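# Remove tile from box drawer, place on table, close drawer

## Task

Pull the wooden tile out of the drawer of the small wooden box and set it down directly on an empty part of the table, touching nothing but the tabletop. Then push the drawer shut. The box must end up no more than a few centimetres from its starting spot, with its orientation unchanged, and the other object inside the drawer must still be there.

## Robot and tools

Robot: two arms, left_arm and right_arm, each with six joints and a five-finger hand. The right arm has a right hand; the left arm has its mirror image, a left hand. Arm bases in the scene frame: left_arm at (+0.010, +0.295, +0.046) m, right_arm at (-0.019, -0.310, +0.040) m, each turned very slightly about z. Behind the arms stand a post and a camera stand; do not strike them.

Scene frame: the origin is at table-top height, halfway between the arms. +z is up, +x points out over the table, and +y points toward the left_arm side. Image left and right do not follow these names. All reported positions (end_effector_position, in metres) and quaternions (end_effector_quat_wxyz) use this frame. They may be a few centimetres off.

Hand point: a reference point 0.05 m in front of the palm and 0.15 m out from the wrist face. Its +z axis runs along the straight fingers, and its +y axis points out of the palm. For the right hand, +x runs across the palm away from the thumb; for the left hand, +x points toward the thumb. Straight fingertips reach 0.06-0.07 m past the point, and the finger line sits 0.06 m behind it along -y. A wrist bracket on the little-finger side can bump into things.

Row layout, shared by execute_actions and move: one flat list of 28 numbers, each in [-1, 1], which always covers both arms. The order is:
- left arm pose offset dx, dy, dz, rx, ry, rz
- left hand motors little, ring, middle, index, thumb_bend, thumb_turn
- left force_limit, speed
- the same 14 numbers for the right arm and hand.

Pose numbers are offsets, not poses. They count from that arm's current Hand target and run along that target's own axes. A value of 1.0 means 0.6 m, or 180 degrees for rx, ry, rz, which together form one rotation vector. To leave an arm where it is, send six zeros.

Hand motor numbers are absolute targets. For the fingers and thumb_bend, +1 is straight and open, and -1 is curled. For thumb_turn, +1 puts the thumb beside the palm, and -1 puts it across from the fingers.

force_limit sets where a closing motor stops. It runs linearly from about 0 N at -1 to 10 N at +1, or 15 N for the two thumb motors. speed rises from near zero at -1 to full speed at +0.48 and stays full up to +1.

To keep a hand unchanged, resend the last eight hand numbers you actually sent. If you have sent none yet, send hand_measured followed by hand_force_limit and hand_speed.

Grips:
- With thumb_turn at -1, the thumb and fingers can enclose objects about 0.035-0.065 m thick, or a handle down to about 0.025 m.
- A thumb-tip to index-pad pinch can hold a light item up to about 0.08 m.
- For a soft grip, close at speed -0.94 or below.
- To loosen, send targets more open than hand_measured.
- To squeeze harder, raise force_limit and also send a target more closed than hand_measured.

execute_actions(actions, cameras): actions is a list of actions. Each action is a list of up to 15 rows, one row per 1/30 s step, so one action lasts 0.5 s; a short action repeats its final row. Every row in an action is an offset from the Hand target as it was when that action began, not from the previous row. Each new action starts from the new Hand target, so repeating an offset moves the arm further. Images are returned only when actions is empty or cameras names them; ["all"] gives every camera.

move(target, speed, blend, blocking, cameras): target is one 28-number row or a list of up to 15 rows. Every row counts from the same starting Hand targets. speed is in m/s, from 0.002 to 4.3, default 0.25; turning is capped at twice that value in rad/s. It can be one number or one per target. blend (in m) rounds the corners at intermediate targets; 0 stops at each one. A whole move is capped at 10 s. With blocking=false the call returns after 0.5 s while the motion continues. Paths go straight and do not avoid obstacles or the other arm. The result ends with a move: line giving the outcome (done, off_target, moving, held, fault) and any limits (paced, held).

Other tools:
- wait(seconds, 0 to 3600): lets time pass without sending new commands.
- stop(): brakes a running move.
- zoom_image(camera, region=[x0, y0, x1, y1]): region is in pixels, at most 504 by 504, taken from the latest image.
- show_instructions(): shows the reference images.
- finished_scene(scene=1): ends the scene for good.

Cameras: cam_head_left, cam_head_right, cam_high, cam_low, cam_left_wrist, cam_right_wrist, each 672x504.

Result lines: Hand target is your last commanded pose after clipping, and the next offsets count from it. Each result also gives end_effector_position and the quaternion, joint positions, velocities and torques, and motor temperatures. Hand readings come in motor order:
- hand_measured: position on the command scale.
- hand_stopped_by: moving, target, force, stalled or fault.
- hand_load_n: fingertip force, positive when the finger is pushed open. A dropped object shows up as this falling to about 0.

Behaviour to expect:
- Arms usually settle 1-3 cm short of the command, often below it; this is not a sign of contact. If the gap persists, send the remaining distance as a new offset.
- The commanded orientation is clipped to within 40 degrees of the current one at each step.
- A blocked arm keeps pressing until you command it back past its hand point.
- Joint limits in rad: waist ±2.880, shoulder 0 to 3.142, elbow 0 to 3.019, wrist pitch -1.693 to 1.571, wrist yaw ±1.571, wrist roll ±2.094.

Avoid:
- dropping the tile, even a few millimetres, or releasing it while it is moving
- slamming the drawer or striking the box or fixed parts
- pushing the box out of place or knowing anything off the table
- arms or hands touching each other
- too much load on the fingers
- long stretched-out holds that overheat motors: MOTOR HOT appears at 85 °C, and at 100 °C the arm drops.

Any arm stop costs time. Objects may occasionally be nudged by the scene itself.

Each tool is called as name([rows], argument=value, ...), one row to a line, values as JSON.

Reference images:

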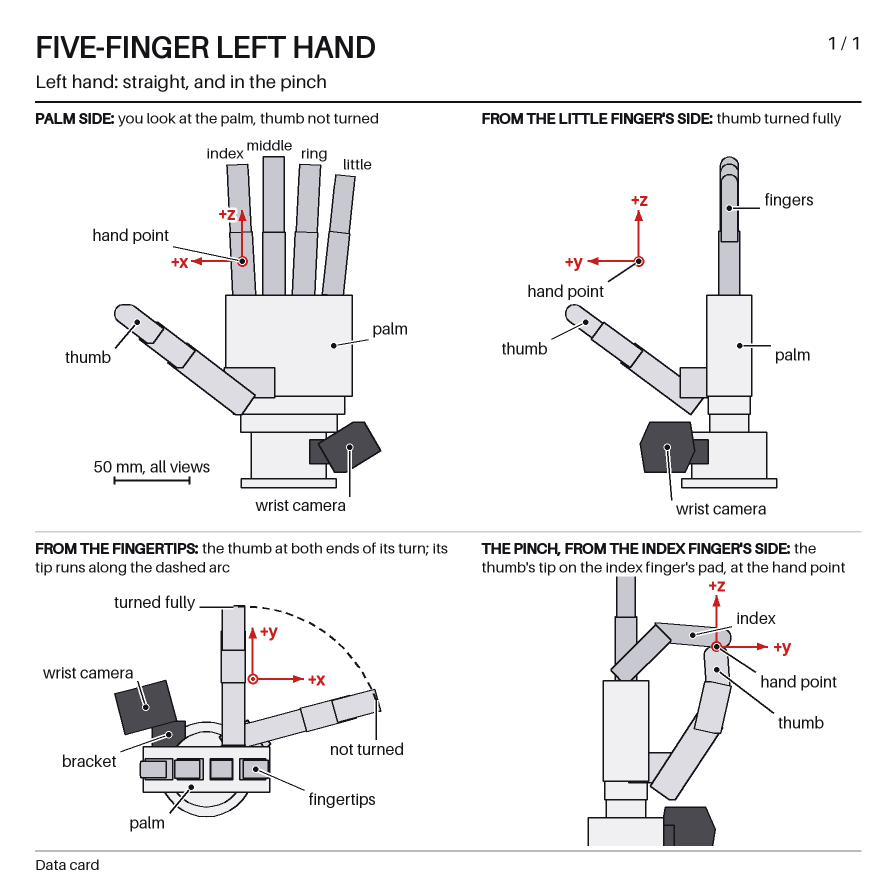

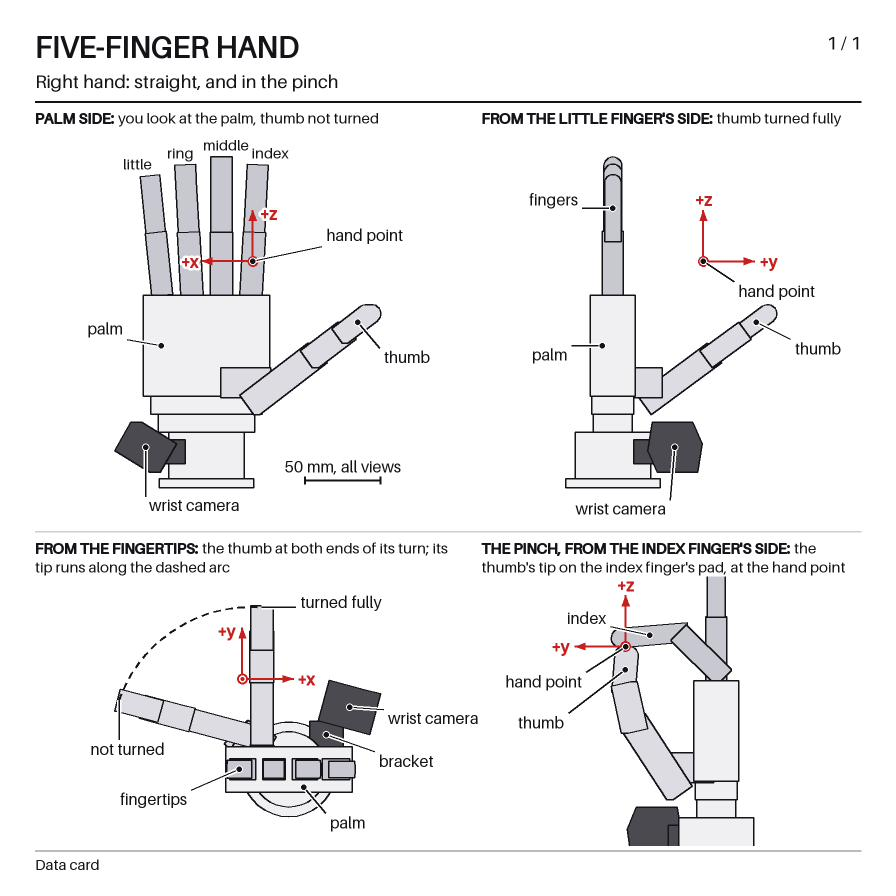

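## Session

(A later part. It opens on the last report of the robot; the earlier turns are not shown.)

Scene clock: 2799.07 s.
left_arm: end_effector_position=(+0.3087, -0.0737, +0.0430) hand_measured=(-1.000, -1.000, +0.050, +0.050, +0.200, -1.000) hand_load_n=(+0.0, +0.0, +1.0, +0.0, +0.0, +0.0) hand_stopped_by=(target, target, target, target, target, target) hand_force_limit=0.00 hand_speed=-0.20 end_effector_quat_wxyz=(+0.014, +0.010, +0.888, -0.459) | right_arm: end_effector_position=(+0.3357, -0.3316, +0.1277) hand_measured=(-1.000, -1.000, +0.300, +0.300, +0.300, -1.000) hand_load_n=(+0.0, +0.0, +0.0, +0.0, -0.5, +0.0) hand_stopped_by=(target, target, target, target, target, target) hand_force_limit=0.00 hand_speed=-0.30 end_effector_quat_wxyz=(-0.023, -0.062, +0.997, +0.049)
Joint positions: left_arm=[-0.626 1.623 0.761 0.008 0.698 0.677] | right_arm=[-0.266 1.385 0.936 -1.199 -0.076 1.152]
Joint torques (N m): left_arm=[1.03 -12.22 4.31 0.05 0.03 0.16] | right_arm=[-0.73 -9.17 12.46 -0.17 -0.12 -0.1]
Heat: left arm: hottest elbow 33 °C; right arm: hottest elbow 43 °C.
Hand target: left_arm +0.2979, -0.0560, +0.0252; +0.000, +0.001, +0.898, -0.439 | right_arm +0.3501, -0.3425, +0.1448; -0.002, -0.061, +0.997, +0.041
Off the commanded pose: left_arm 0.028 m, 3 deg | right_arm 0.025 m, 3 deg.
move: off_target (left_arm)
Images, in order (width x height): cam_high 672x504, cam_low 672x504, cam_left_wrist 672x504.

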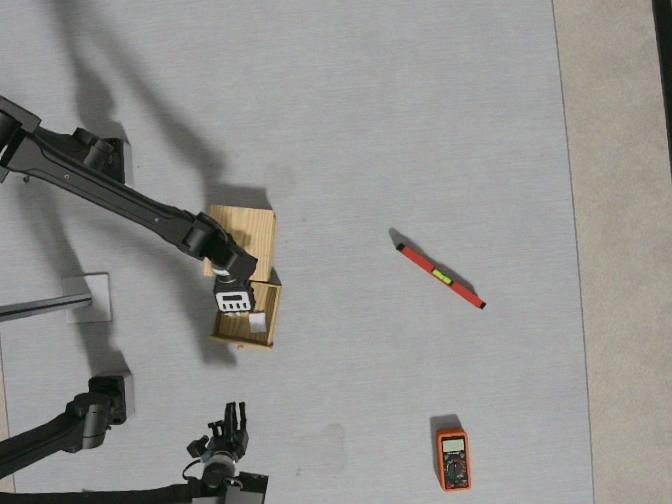

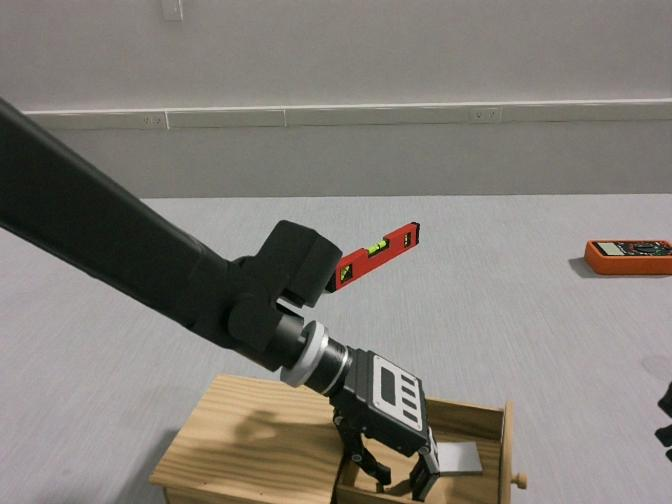

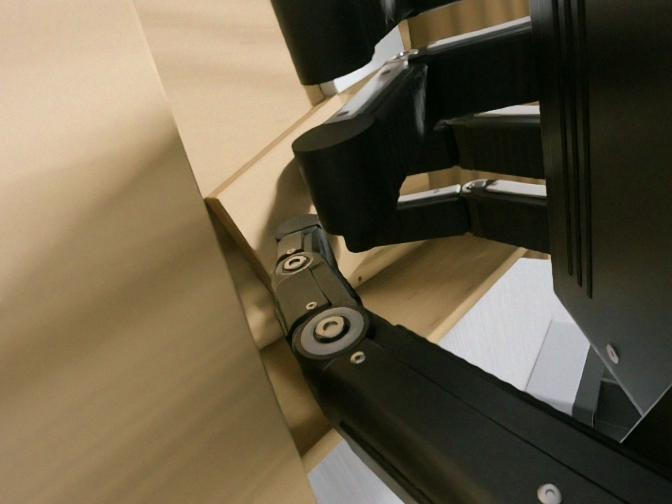

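move([
  [0.0,-0.0788,-0.0616,0,0,0, -1,-1,0.05,0.05,0.2,-1,0,-0.2, 0,0,0,0,0,0, -1,-1,0.3,0.3,0.3,-1,0.0,-0.3],
], speed=0.08, cameras=["cam_low","cam_left_wrist","cam_high"])

zoom_image(camera="cam_low", region=[340, 380, 560, 504])

zoom_image(camera="cam_high", region=[190, 260, 290, 360])

Scene clock: 2811.97 s.
left_arm: end_effector_position=(+0.2848, -0.0532, +0.0733) hand_measured=(-1.000, -1.000, +0.050, +0.050, +0.200, -1.000) hand_load_n=(+0.0, +0.5, +0.5, +0.0, +0.0, +0.0) hand_stopped_by=(target, target, target, target, target, target) hand_force_limit=0.00 hand_speed=-0.20 end_effector_quat_wxyz=(-0.014, -0.005, +0.901, -0.433) | right_arm: end_effector_position=(+0.3357, -0.3316, +0.1277) hand_measured=(-1.000, -1.000, +0.300, +0.300, +0.300, -1.000) hand_load_n=(+0.0, +0.0, +0.0, +0.0, +0.0, +0.0) hand_stopped_by=(target, target, target, target, target, target) hand_force_limit=0.00 hand_speed=-0.30 end_effector_quat_wxyz=(-0.023, -0.062, +0.997, +0.049)
Joint positions: left_arm=[-0.624 1.505 0.761 -0.2 0.691 0.682] | right_arm=[-0.266 1.385 0.936 -1.199 -0.076 1.152]
Joint torques (N m): left_arm=[0.97 -12.81 9.26 0.66 0.33 0.1] | right_arm=[-0.73 -9.29 12.48 -0.17 -0.12 -0.1]
Heat: left arm: hottest elbow 32 °C; right arm: hottest elbow 44 °C.
Hand target: left_arm +0.2978, -0.0559, +0.0851; +0.000, +0.001, +0.899, -0.439 | right_arm +0.3501, -0.3425, +0.1448; -0.002, -0.061, +0.997, +0.041
Off the commanded pose: left_arm 0.018 m, 2 deg | right_arm 0.025 m, 3 deg.
move: off_target (left_arm)
Images, in order (width x height): cam_high 672x504, cam_low 672x504, cam_left_wrist 672x504.

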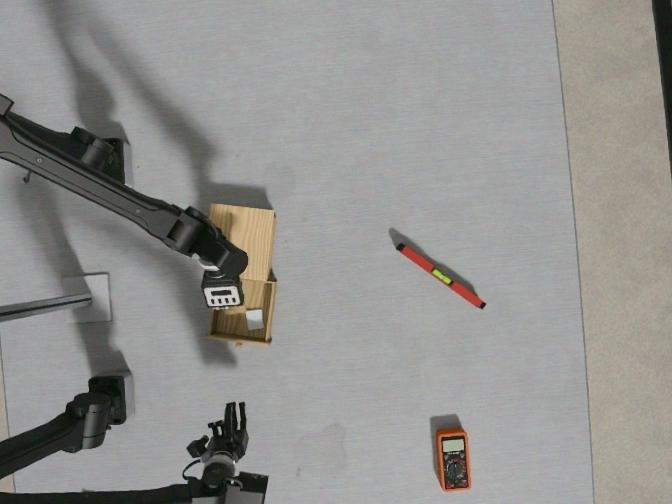

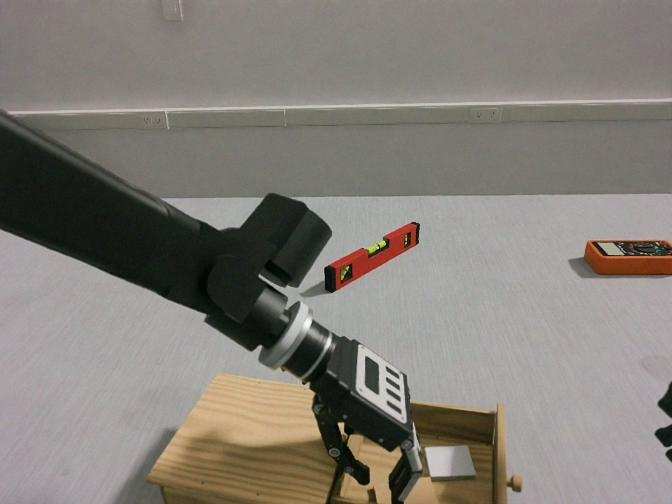

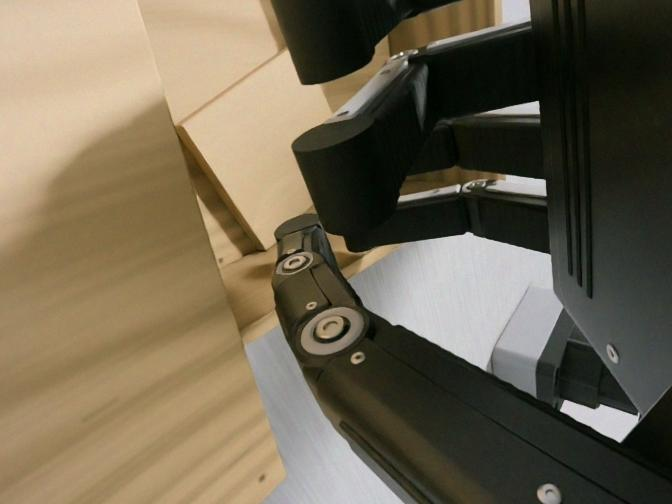

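Scaled by 2.291 from the camera's image (finer frame: 960x720).

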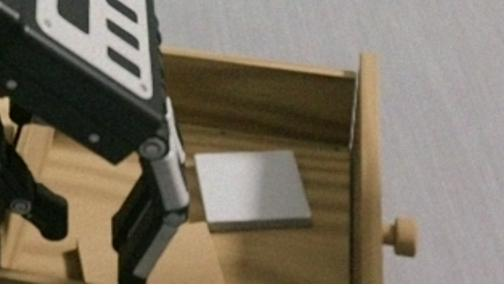

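Scaled by 5.040 from the camera's image (finer frame: 960x720).

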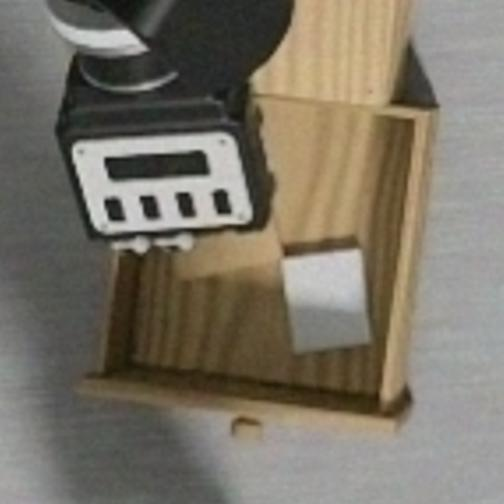

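move([
  [0.0,0.0788,0.0616,0,0,0, -1,-1,0.05,0.05,0.2,-1,0,-0.2, 0,0,0,0,0,0, -1,-1,0.3,0.3,0.3,-1,0.0,-0.3],
  [0.0,0.1116,0.0196,0,0,0, -1,-1,0.05,0.05,0.2,-1,0,-0.2, 0,0,0,0,0,0, -1,-1,0.3,0.3,0.3,-1,0.0,-0.3],
  [0.0,0.0197,-0.0523,0,0,0, -1,-1,0.05,0.05,0.2,-1,0,-0.2, 0,0,0,0,0,0, -1,-1,0.3,0.3,0.3,-1,0.0,-0.3],
], speed=0.05, cameras=["cam_low","cam_left_wrist","cam_high"])

zoom_image(camera="cam_low", region=[340, 380, 560, 504])

zoom_image(camera="cam_high", region=[190, 260, 290, 360])

Scene clock: 2912.20 s.
left_arm: end_effector_position=(+0.2785, -0.0172, +0.0769) hand_measured=(-1.000, -1.000, +0.050, +0.050, +0.200, -1.000) hand_load_n=(+0.0, +0.0, +0.0, +0.0, +0.0, +0.0) hand_stopped_by=(target, target, target, target, target, target) hand_force_limit=0.00 hand_speed=-0.20 end_effector_quat_wxyz=(-0.020, -0.009, +0.903, -0.429) | right_arm: end_effector_position=(+0.3357, -0.3316, +0.1277) hand_measured=(-1.000, -1.000, +0.300, +0.300, +0.300, -1.000) hand_load_n=(+0.0, +0.0, +0.0, +0.0, +0.0, +0.0) hand_stopped_by=(target, target, target, target, target, target) hand_force_limit=0.00 hand_speed=-0.30 end_effector_quat_wxyz=(-0.023, -0.062, +0.997, +0.049)
Joint positions: left_arm=[-0.555 1.443 0.717 -0.282 0.73 0.756] | right_arm=[-0.266 1.385 0.936 -1.199 -0.076 1.152]
Joint torques (N m): left_arm=[0.79 -11.99 10.63 0.44 0.39 0.12] | right_arm=[-0.73 -9.29 12.46 -0.17 -0.12 -0.09]
Heat: left arm: hottest elbow 33 °C; right arm: hottest elbow 44 °C.
Hand target: left_arm +0.2979, -0.0238, +0.0951; +0.000, +0.000, +0.898, -0.439 | right_arm +0.3501, -0.3425, +0.1448; -0.002, -0.061, +0.997, +0.041
Off the commanded pose: left_arm 0.027 m, 3 deg | right_arm 0.025 m, 3 deg.
move: off_target (left_arm)
Images, in order (width x height): cam_high 672x504, cam_low 672x504, cam_left_wrist 672x504.

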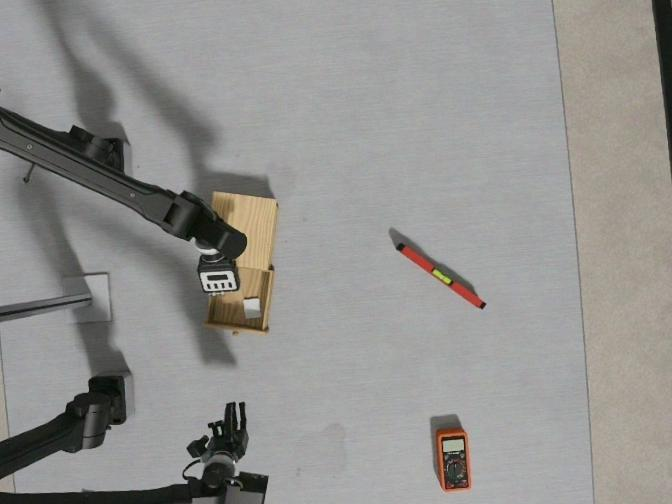

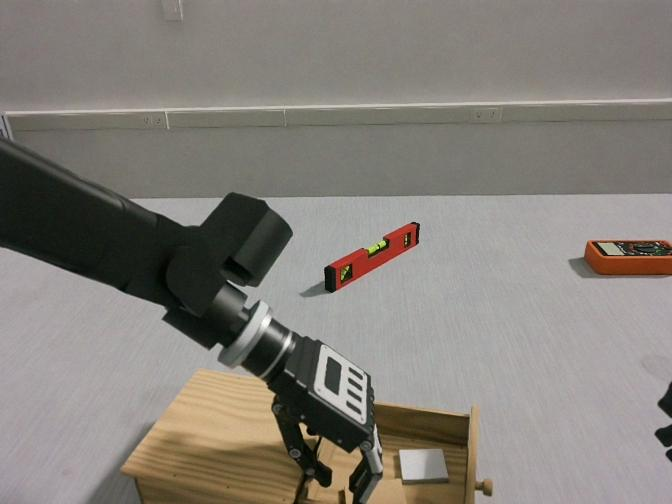

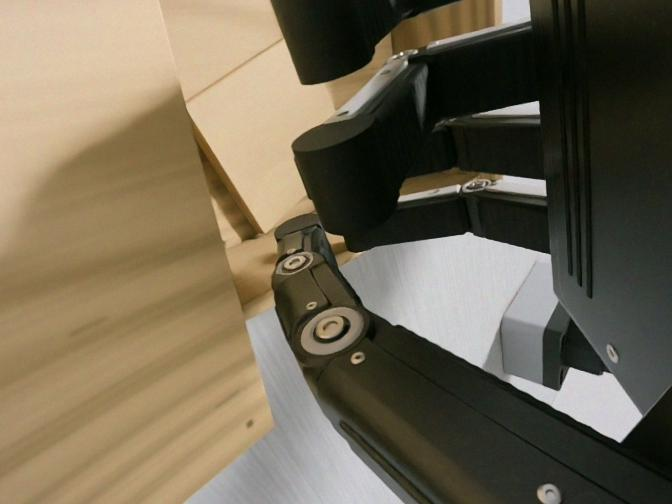

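Scaled by 2.291 from the camera's image (finer frame: 960x720).

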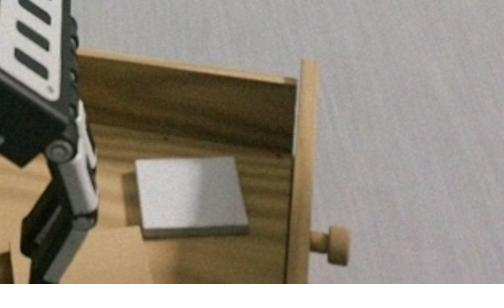

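Scaled by 5.040 from the camera's image (finer frame: 960x720).

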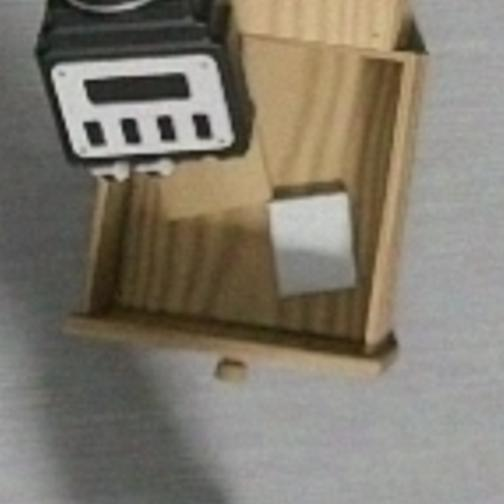

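move([
  [-0.0033,-0.0456,0.0448,0,-0.035,-0.0274, -1,-1,0.15,0.15,1.0,-1,0,-0.2, 0,0,0,0,0,0, -1,-1,0.3,0.3,0.3,-1,0.0,-0.3],
], speed=0.06, cameras=["cam_low","cam_left_wrist","cam_high"])

zoom_image(camera="cam_low", region=[280, 380, 500, 504])

zoom_image(camera="cam_high", region=[190, 240, 290, 340])

Scene clock: 2950.13 s.
left_arm: end_effector_position=(+0.2842, -0.0442, +0.0798) hand_measured=(-1.000, -1.000, +0.150, +0.150, +1.000, -1.000) hand_load_n=(+0.0, +0.0, +0.0, +0.0, +0.0, +0.0) hand_stopped_by=(target, target, target, target, target, target) hand_force_limit=0.00 hand_speed=-0.20 end_effector_quat_wxyz=(+0.012, -0.069, +0.905, -0.419) | right_arm: end_effector_position=(+0.3357, -0.3316, +0.1277) hand_measured=(-1.000, -1.000, +0.300, +0.300, +0.300, -1.000) hand_load_n=(+0.0, +0.0, +0.0, +0.0, +0.0, -0.5) hand_stopped_by=(target, target, target, target, target, target) hand_force_limit=0.00 hand_speed=-0.30 end_effector_quat_wxyz=(-0.023, -0.062, +0.997, +0.049)
Joint positions: left_arm=[-0.632 1.44 0.717 -0.169 0.585 0.554] | right_arm=[-0.266 1.385 0.936 -1.199 -0.076 1.152]
Joint torques (N m): left_arm=[-0.21 -11.87 10.65 1.78 0.25 -0.15] | right_arm=[-0.73 -9.23 12.46 -0.18 -0.12 -0.09]
Heat: left arm: hottest elbow 35 °C; right arm: hottest elbow 44 °C.
Hand target: left_arm +0.2998, -0.0618, +0.1003; +0.031, -0.062, +0.896, -0.438 | right_arm +0.3501, -0.3425, +0.1448; -0.002, -0.061, +0.997, +0.041
Off the commanded pose: left_arm 0.031 m, 3 deg | right_arm 0.025 m, 3 deg.
move: off_target (left_arm)
Images, in order (width x height): cam_high 672x504, cam_low 672x504, cam_left_wrist 672x504.

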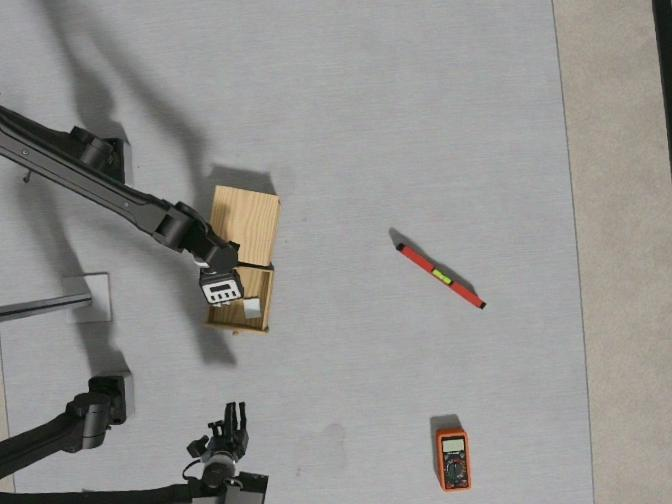

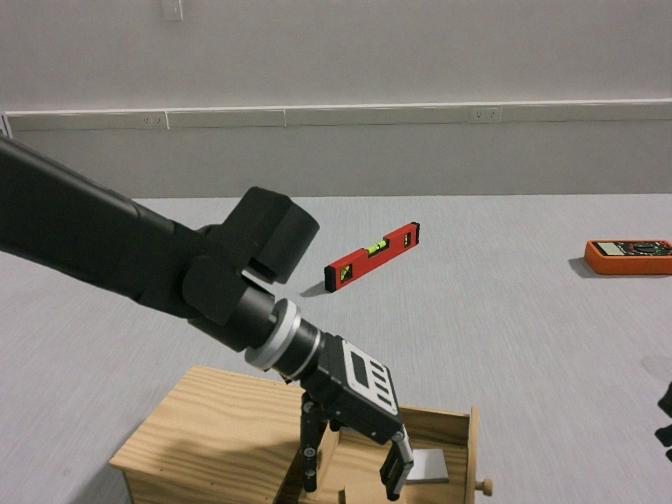

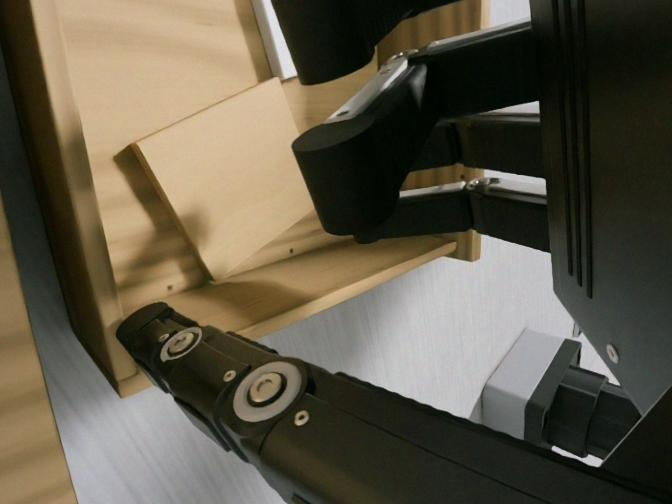

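Scaled by 2.291 from the camera's image (finer frame: 960x720).

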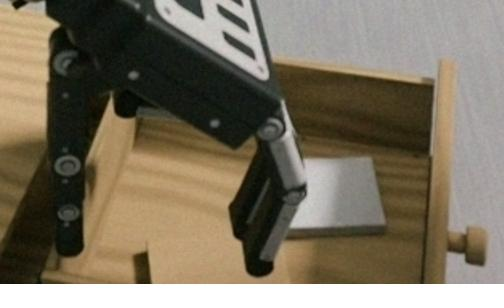

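Scaled by 5.040 from the camera's image (finer frame: 960x720).

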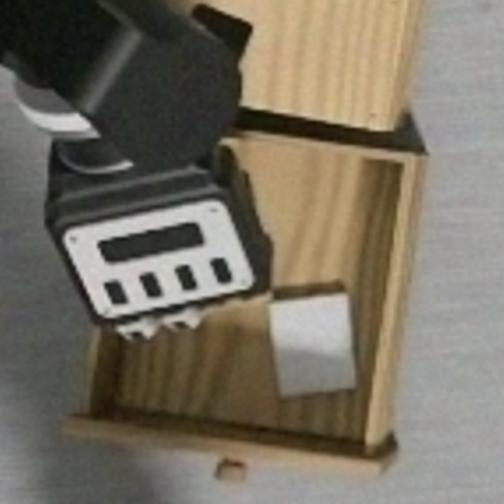

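move([
  [-0.0053,-0.0277,0.0219,0,0,0, -1,-1,0.15,0.15,1.0,-1,0,-0.2, 0,0,0,0,0,0, -1,-1,0.3,0.3,0.3,-1,0.0,-0.3],
  [0.0005,0.0176,0.018,0,0,0, -1,-1,0.15,0.15,1.0,-1,0,-0.2, 0,0,0,0,0,0, -1,-1,0.3,0.3,0.3,-1,0.0,-0.3],
], speed=0.06, cameras=["cam_low","cam_left_wrist","cam_high"])

zoom_image(camera="cam_low", region=[280, 380, 500, 504])

zoom_image(camera="cam_high", region=[190, 240, 290, 340])

Scene clock: 2993.60 s.
left_arm: end_effector_position=(+0.2966, -0.0669, +0.0934) hand_measured=(-1.000, -1.000, +0.150, +0.150, +1.000, -1.000) hand_load_n=(+0.0, +0.0, +0.0, +0.0, +0.0, +0.0) hand_stopped_by=(target, target, target, target, target, target) hand_force_limit=0.00 hand_speed=-0.20 end_effector_quat_wxyz=(+0.029, -0.061, +0.896, -0.439) | right_arm: end_effector_position=(+0.3357, -0.3316, +0.1277) hand_measured=(-1.000, -1.000, +0.300, +0.300, +0.300, -1.000) hand_load_n=(+0.0, +0.0, +0.0, +0.0, +0.0, +0.0) hand_stopped_by=(target, target, target, target, target, target) hand_force_limit=0.00 hand_speed=-0.30 end_effector_quat_wxyz=(-0.023, -0.062, +0.997, +0.049)
Joint positions: left_arm=[-0.655 1.452 0.75 -0.118 0.576 0.528] | right_arm=[-0.266 1.385 0.936 -1.199 -0.076 1.152]
Joint torques (N m): left_arm=[0.91 -9.93 7.06 1.94 0.42 0.07] | right_arm=[-0.73 -9.11 12.48 -0.18 -0.12 -0.09]
Heat: left arm: hottest elbow 36 °C; right arm: hottest elbow 44 °C.
Hand target: left_arm +0.2997, -0.0638, +0.0853; +0.031, -0.062, +0.896, -0.438 | right_arm +0.3501, -0.3425, +0.1448; -0.002, -0.061, +0.997, +0.041
Off the commanded pose: left_arm 0.009 m, 0 deg | right_arm 0.025 m, 3 deg.
move: done
Images, in order (width x height): cam_high 672x504, cam_low 672x504, cam_left_wrist 672x504.

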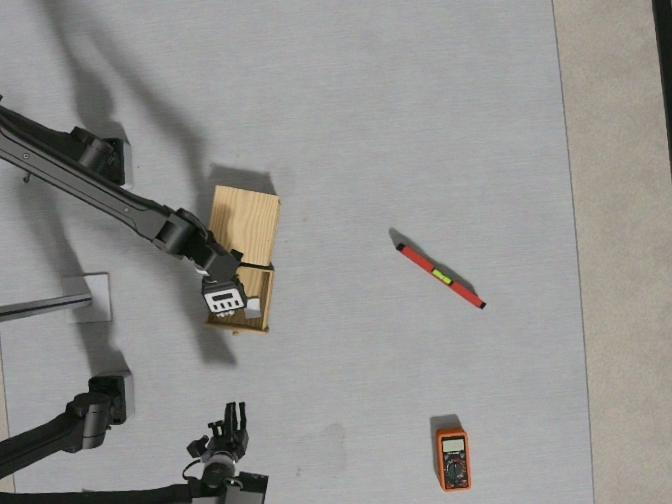

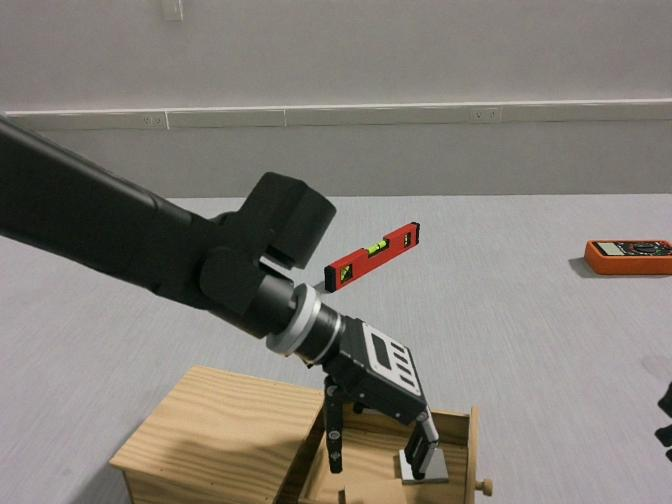

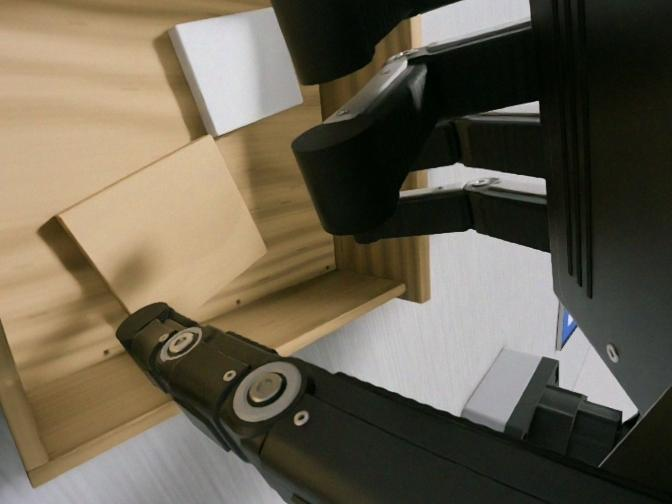

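Scaled by 2.291 from the camera's image (finer frame: 960x720).

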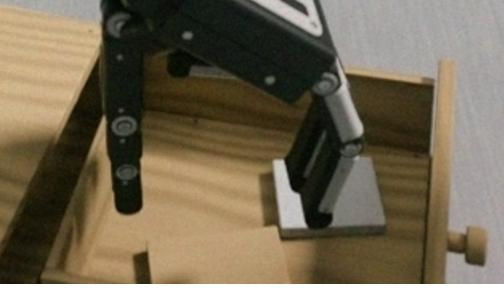

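Scaled by 5.040 from the camera's image (finer frame: 960x720).

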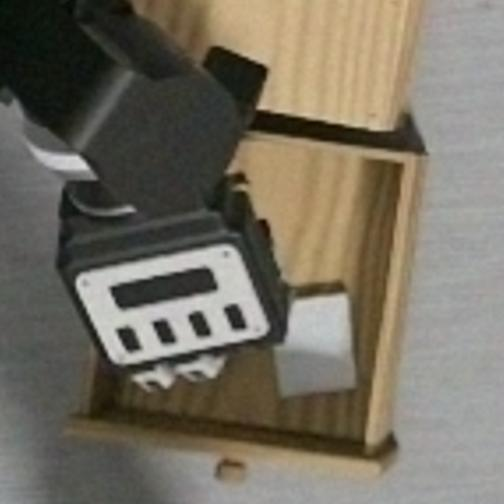

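move([
  [0.0066,0.044,0.033,0,0,0, -1,-1,0.25,0.25,1.0,-1,0,-0.2, 0,0,0,0,0,0, -1,-1,0.3,0.3,0.3,-1,0.0,-0.3],
], speed=0.05, cameras=["cam_low","cam_left_wrist","cam_high"])

zoom_image(camera="cam_low", region=[280, 380, 500, 504])

zoom_image(camera="cam_left_wrist", region=[0, 100, 404, 504])

Scene clock: 3023.63 s.
left_arm: end_effector_position=(+0.2950, -0.0657, +0.0596) hand_measured=(-1.000, -1.000, +0.250, +0.250, +1.000, -1.000) hand_load_n=(+0.0, +0.0, +0.0, +0.0, +0.0, +0.0) hand_stopped_by=(target, target, target, target, target, target) hand_force_limit=0.00 hand_speed=-0.20 end_effector_quat_wxyz=(+0.030, -0.060, +0.896, -0.439) | right_arm: end_effector_position=(+0.3357, -0.3316, +0.1277) hand_measured=(-1.000, -1.000, +0.300, +0.300, +0.300, -1.000) hand_load_n=(+0.0, +0.0, +0.0, +0.0, +0.0, +0.0) hand_stopped_by=(target, target, target, target, target, target) hand_force_limit=0.00 hand_speed=-0.30 end_effector_quat_wxyz=(-0.023, -0.062, +0.997, +0.049)
Joint positions: left_arm=[-0.655 1.524 0.708 -0.003 0.576 0.528] | right_arm=[-0.266 1.385 0.936 -1.199 -0.076 1.152]
Joint torques (N m): left_arm=[0.44 -10.4 6.37 1.96 0.24 0.01] | right_arm=[-0.73 -9.23 12.46 -0.16 -0.12 -0.09]
Heat: left arm: hottest elbow 34 °C; right arm: hottest elbow 44 °C.
Hand target: left_arm +0.2958, -0.0638, +0.0523; +0.031, -0.062, +0.896, -0.438 | right_arm +0.3501, -0.3425, +0.1448; -0.002, -0.061, +0.997, +0.041
Off the commanded pose: left_arm 0.008 m, 0 deg | right_arm 0.025 m, 3 deg.
move: done
Images, in order (width x height): cam_high 672x504, cam_low 672x504, cam_left_wrist 672x504.

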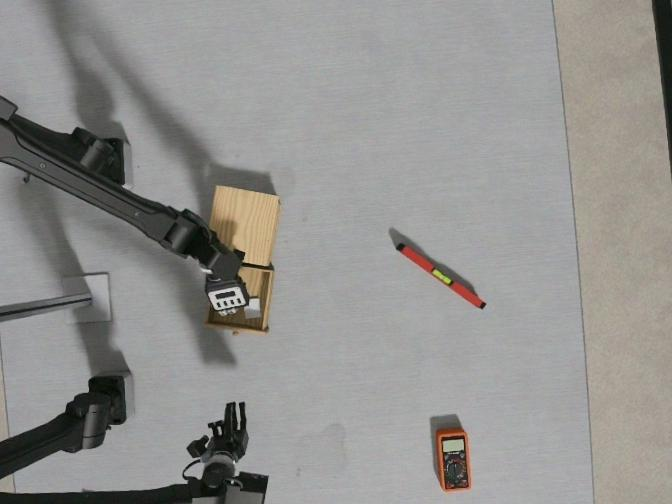

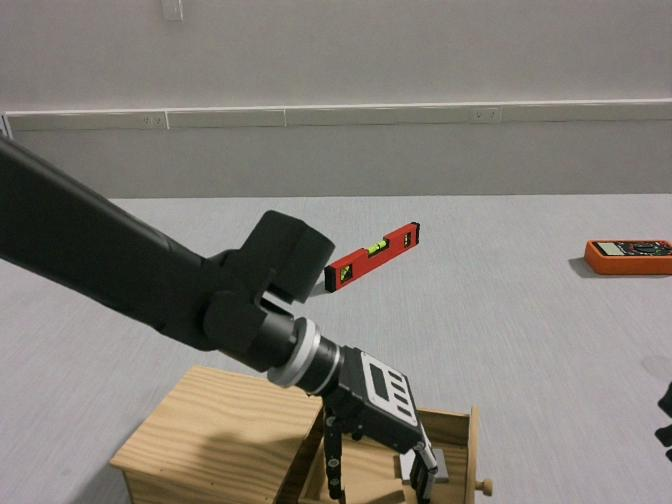

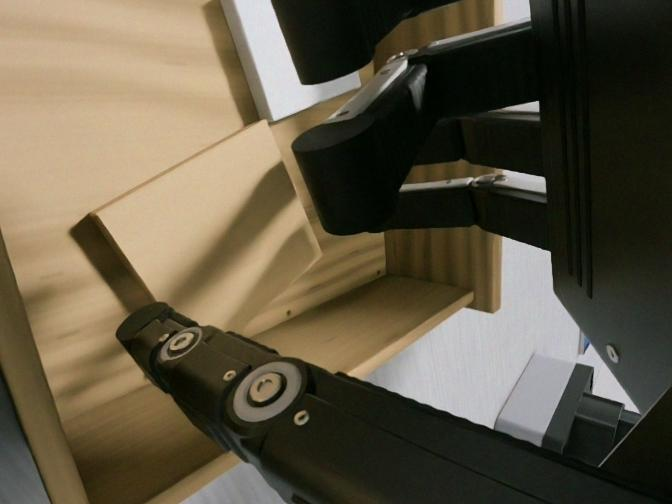

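Scaled by 2.291 from the camera's image (finer frame: 960x720).

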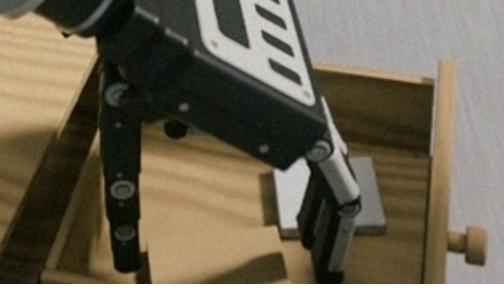

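Scaled by 1.248 from the camera's image (finer frame: 960x720).

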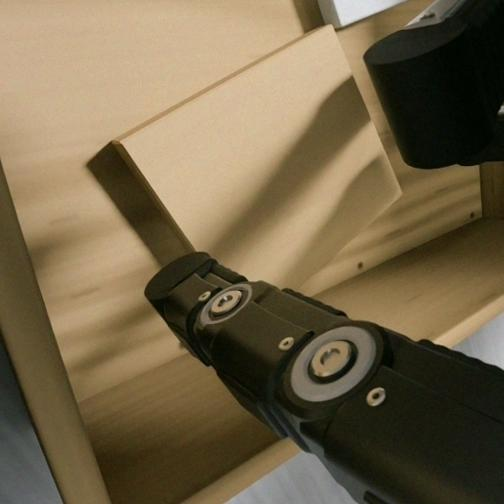

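move([
  [0.0,0.0237,0.0187,0,0,0, -1,-1,0.25,0.25,1.0,-1,0,-0.2, 0,0,0,0,0,0, -1,-1,0.3,0.3,0.3,-1,0.0,-0.3],
], speed=0.03, cameras=["cam_low","cam_left_wrist","cam_high"])

zoom_image(camera="cam_low", region=[280, 380, 500, 504])

zoom_image(camera="cam_left_wrist", region=[0, 100, 404, 504])

Scene clock: 3054.20 s.
left_arm: end_effector_position=(+0.2958, -0.0662, +0.0421) hand_measured=(-1.000, -1.000, +0.250, +0.250, +1.000, -1.000) hand_load_n=(+0.0, +0.0, +0.0, +0.0, +0.0, +0.0) hand_stopped_by=(target, target, target, target, target, target) hand_force_limit=0.00 hand_speed=-0.20 end_effector_quat_wxyz=(+0.031, -0.060, +0.895, -0.440) | right_arm: end_effector_position=(+0.3357, -0.3316, +0.1277) hand_measured=(-1.000, -1.000, +0.300, +0.300, +0.300, -1.000) hand_load_n=(+0.0, +0.0, +0.0, +0.0, +0.0, +0.0) hand_stopped_by=(target, target, target, target, target, target) hand_force_limit=0.00 hand_speed=-0.30 end_effector_quat_wxyz=(-0.023, -0.062, +0.997, +0.049)
Joint positions: left_arm=[-0.655 1.57 0.695 0.058 0.576 0.528] | right_arm=[-0.266 1.385 0.936 -1.199 -0.076 1.152]
Joint torques (N m): left_arm=[0.56 -10.52 5.93 1.87 0.22 0.01] | right_arm=[-0.73 -9.17 12.46 -0.17 -0.11 -0.1]
Heat: left arm: hottest elbow 34 °C; right arm: hottest elbow 44 °C.
Hand target: left_arm +0.2958, -0.0639, +0.0342; +0.031, -0.062, +0.896, -0.438 | right_arm +0.3501, -0.3425, +0.1448; -0.002, -0.061, +0.997, +0.041
Off the commanded pose: left_arm 0.008 m, 0 deg | right_arm 0.025 m, 3 deg.
move: done
Images, in order (width x height): cam_high 672x504, cam_low 672x504, cam_left_wrist 672x504.

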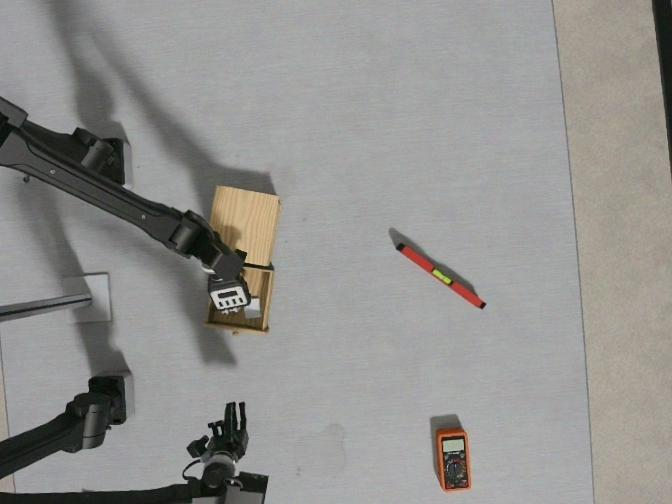

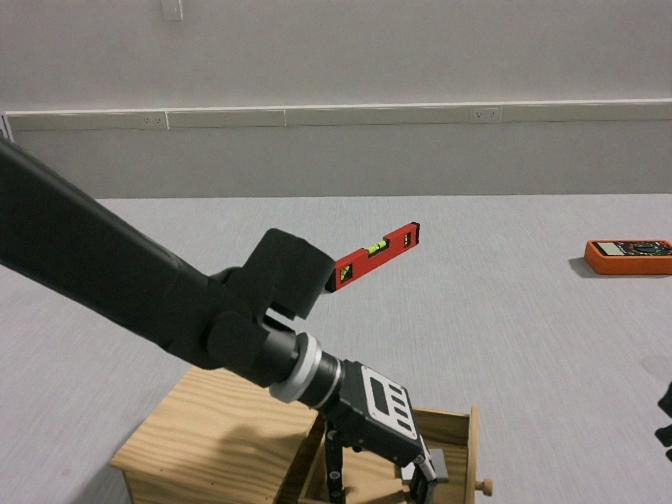

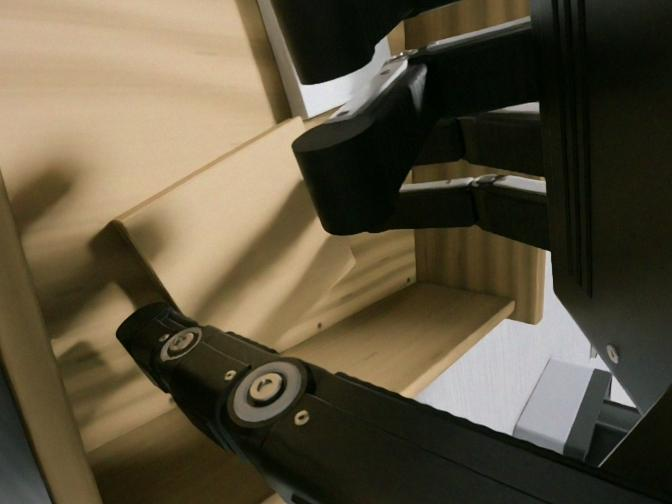

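Scaled by 2.291 from the camera's image (finer frame: 960x720).

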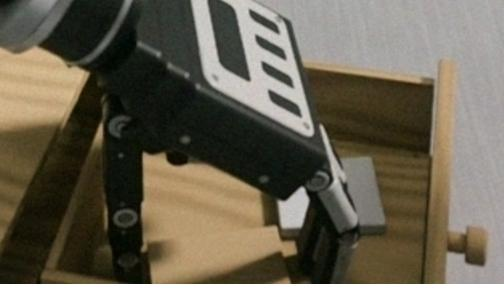

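Scaled by 1.248 from the camera's image (finer frame: 960x720).

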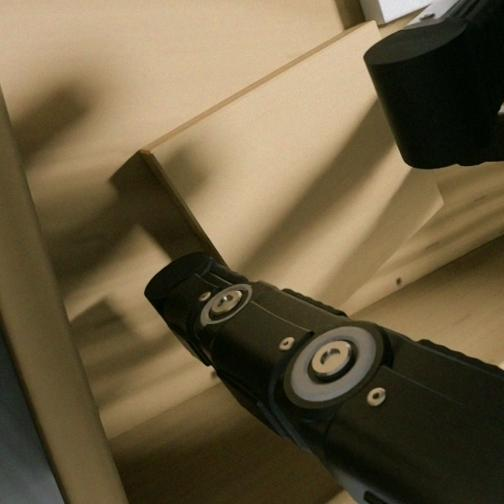

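move([
  [0.0,0.0,0.0,0,0,0, -1,-1,-0.2,-0.2,1.0,-1,-0.4,-0.92, 0,0,0,0,0,0, -1,-1,0.3,0.3,0.3,-1,0.0,-0.3],
], speed=0.03, cameras=["cam_low","cam_left_wrist"])

zoom_image(camera="cam_low", region=[280, 380, 500, 504])

zoom_image(camera="cam_left_wrist", region=[0, 100, 404, 504])

Scene clock: 3068.87 s.
left_arm: end_effector_position=(+0.2958, -0.0662, +0.0421) hand_measured=(-1.000, -1.000, -0.200, -0.200, +1.000, -1.000) hand_load_n=(+0.0, +0.0, +0.0, +0.0, +0.0, +0.0) hand_stopped_by=(target, target, target, target, target, target) hand_force_limit=-0.40 hand_speed=-0.92 end_effector_quat_wxyz=(+0.031, -0.060, +0.895, -0.440) | right_arm: end_effector_position=(+0.3357, -0.3316, +0.1277) hand_measured=(-1.000, -1.000, +0.300, +0.300, +0.300, -1.000) hand_load_n=(+0.0, +0.5, +0.0, +0.0, +0.0, +0.0) hand_stopped_by=(target, target, target, target, target, target) hand_force_limit=0.00 hand_speed=-0.30 end_effector_quat_wxyz=(-0.023, -0.062, +0.997, +0.049)
Joint positions: left_arm=[-0.655 1.57 0.695 0.058 0.576 0.528] | right_arm=[-0.266 1.385 0.936 -1.199 -0.076 1.152]
Joint torques (N m): left_arm=[0.44 -10.64 5.91 1.92 0.23 0] | right_arm=[-0.73 -9.17 12.48 -0.17 -0.11 -0.1]
Heat: left arm: hottest elbow 33 °C; right arm: hottest elbow 44 °C.
Hand target: left_arm +0.2958, -0.0639, +0.0341; +0.031, -0.062, +0.896, -0.438 | right_arm +0.3501, -0.3425, +0.1448; -0.002, -0.061, +0.997, +0.041
Off the commanded pose: left_arm 0.008 m, 0 deg | right_arm 0.025 m, 3 deg.
move: done

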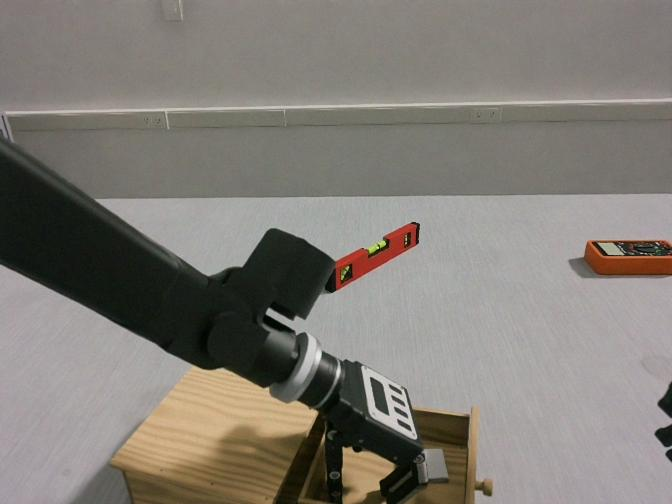

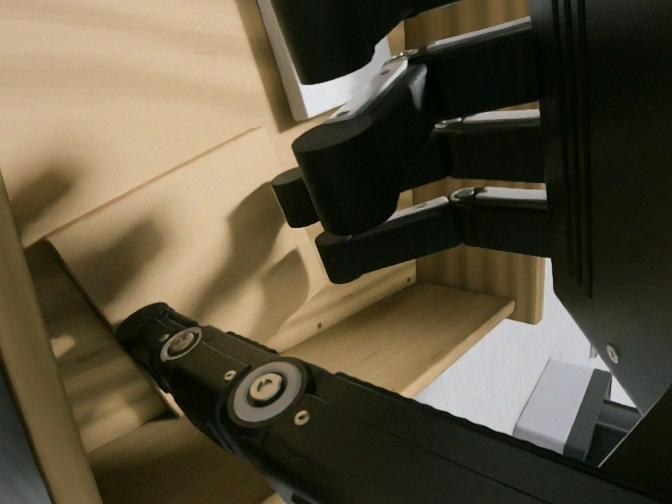

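Scaled by 2.291 from the camera's image (finer frame: 960x720).

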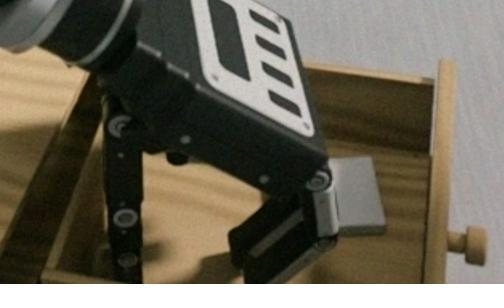

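Scaled by 1.248 from the camera's image (finer frame: 960x720).

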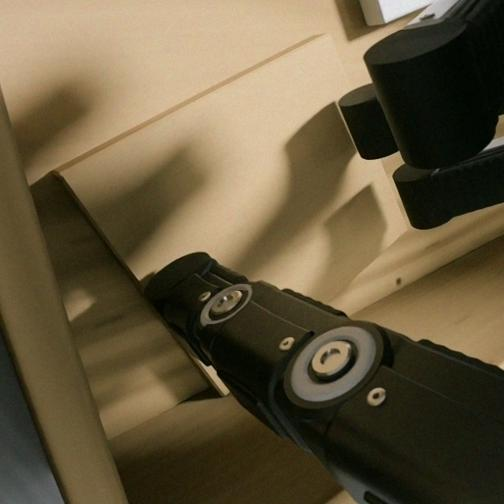

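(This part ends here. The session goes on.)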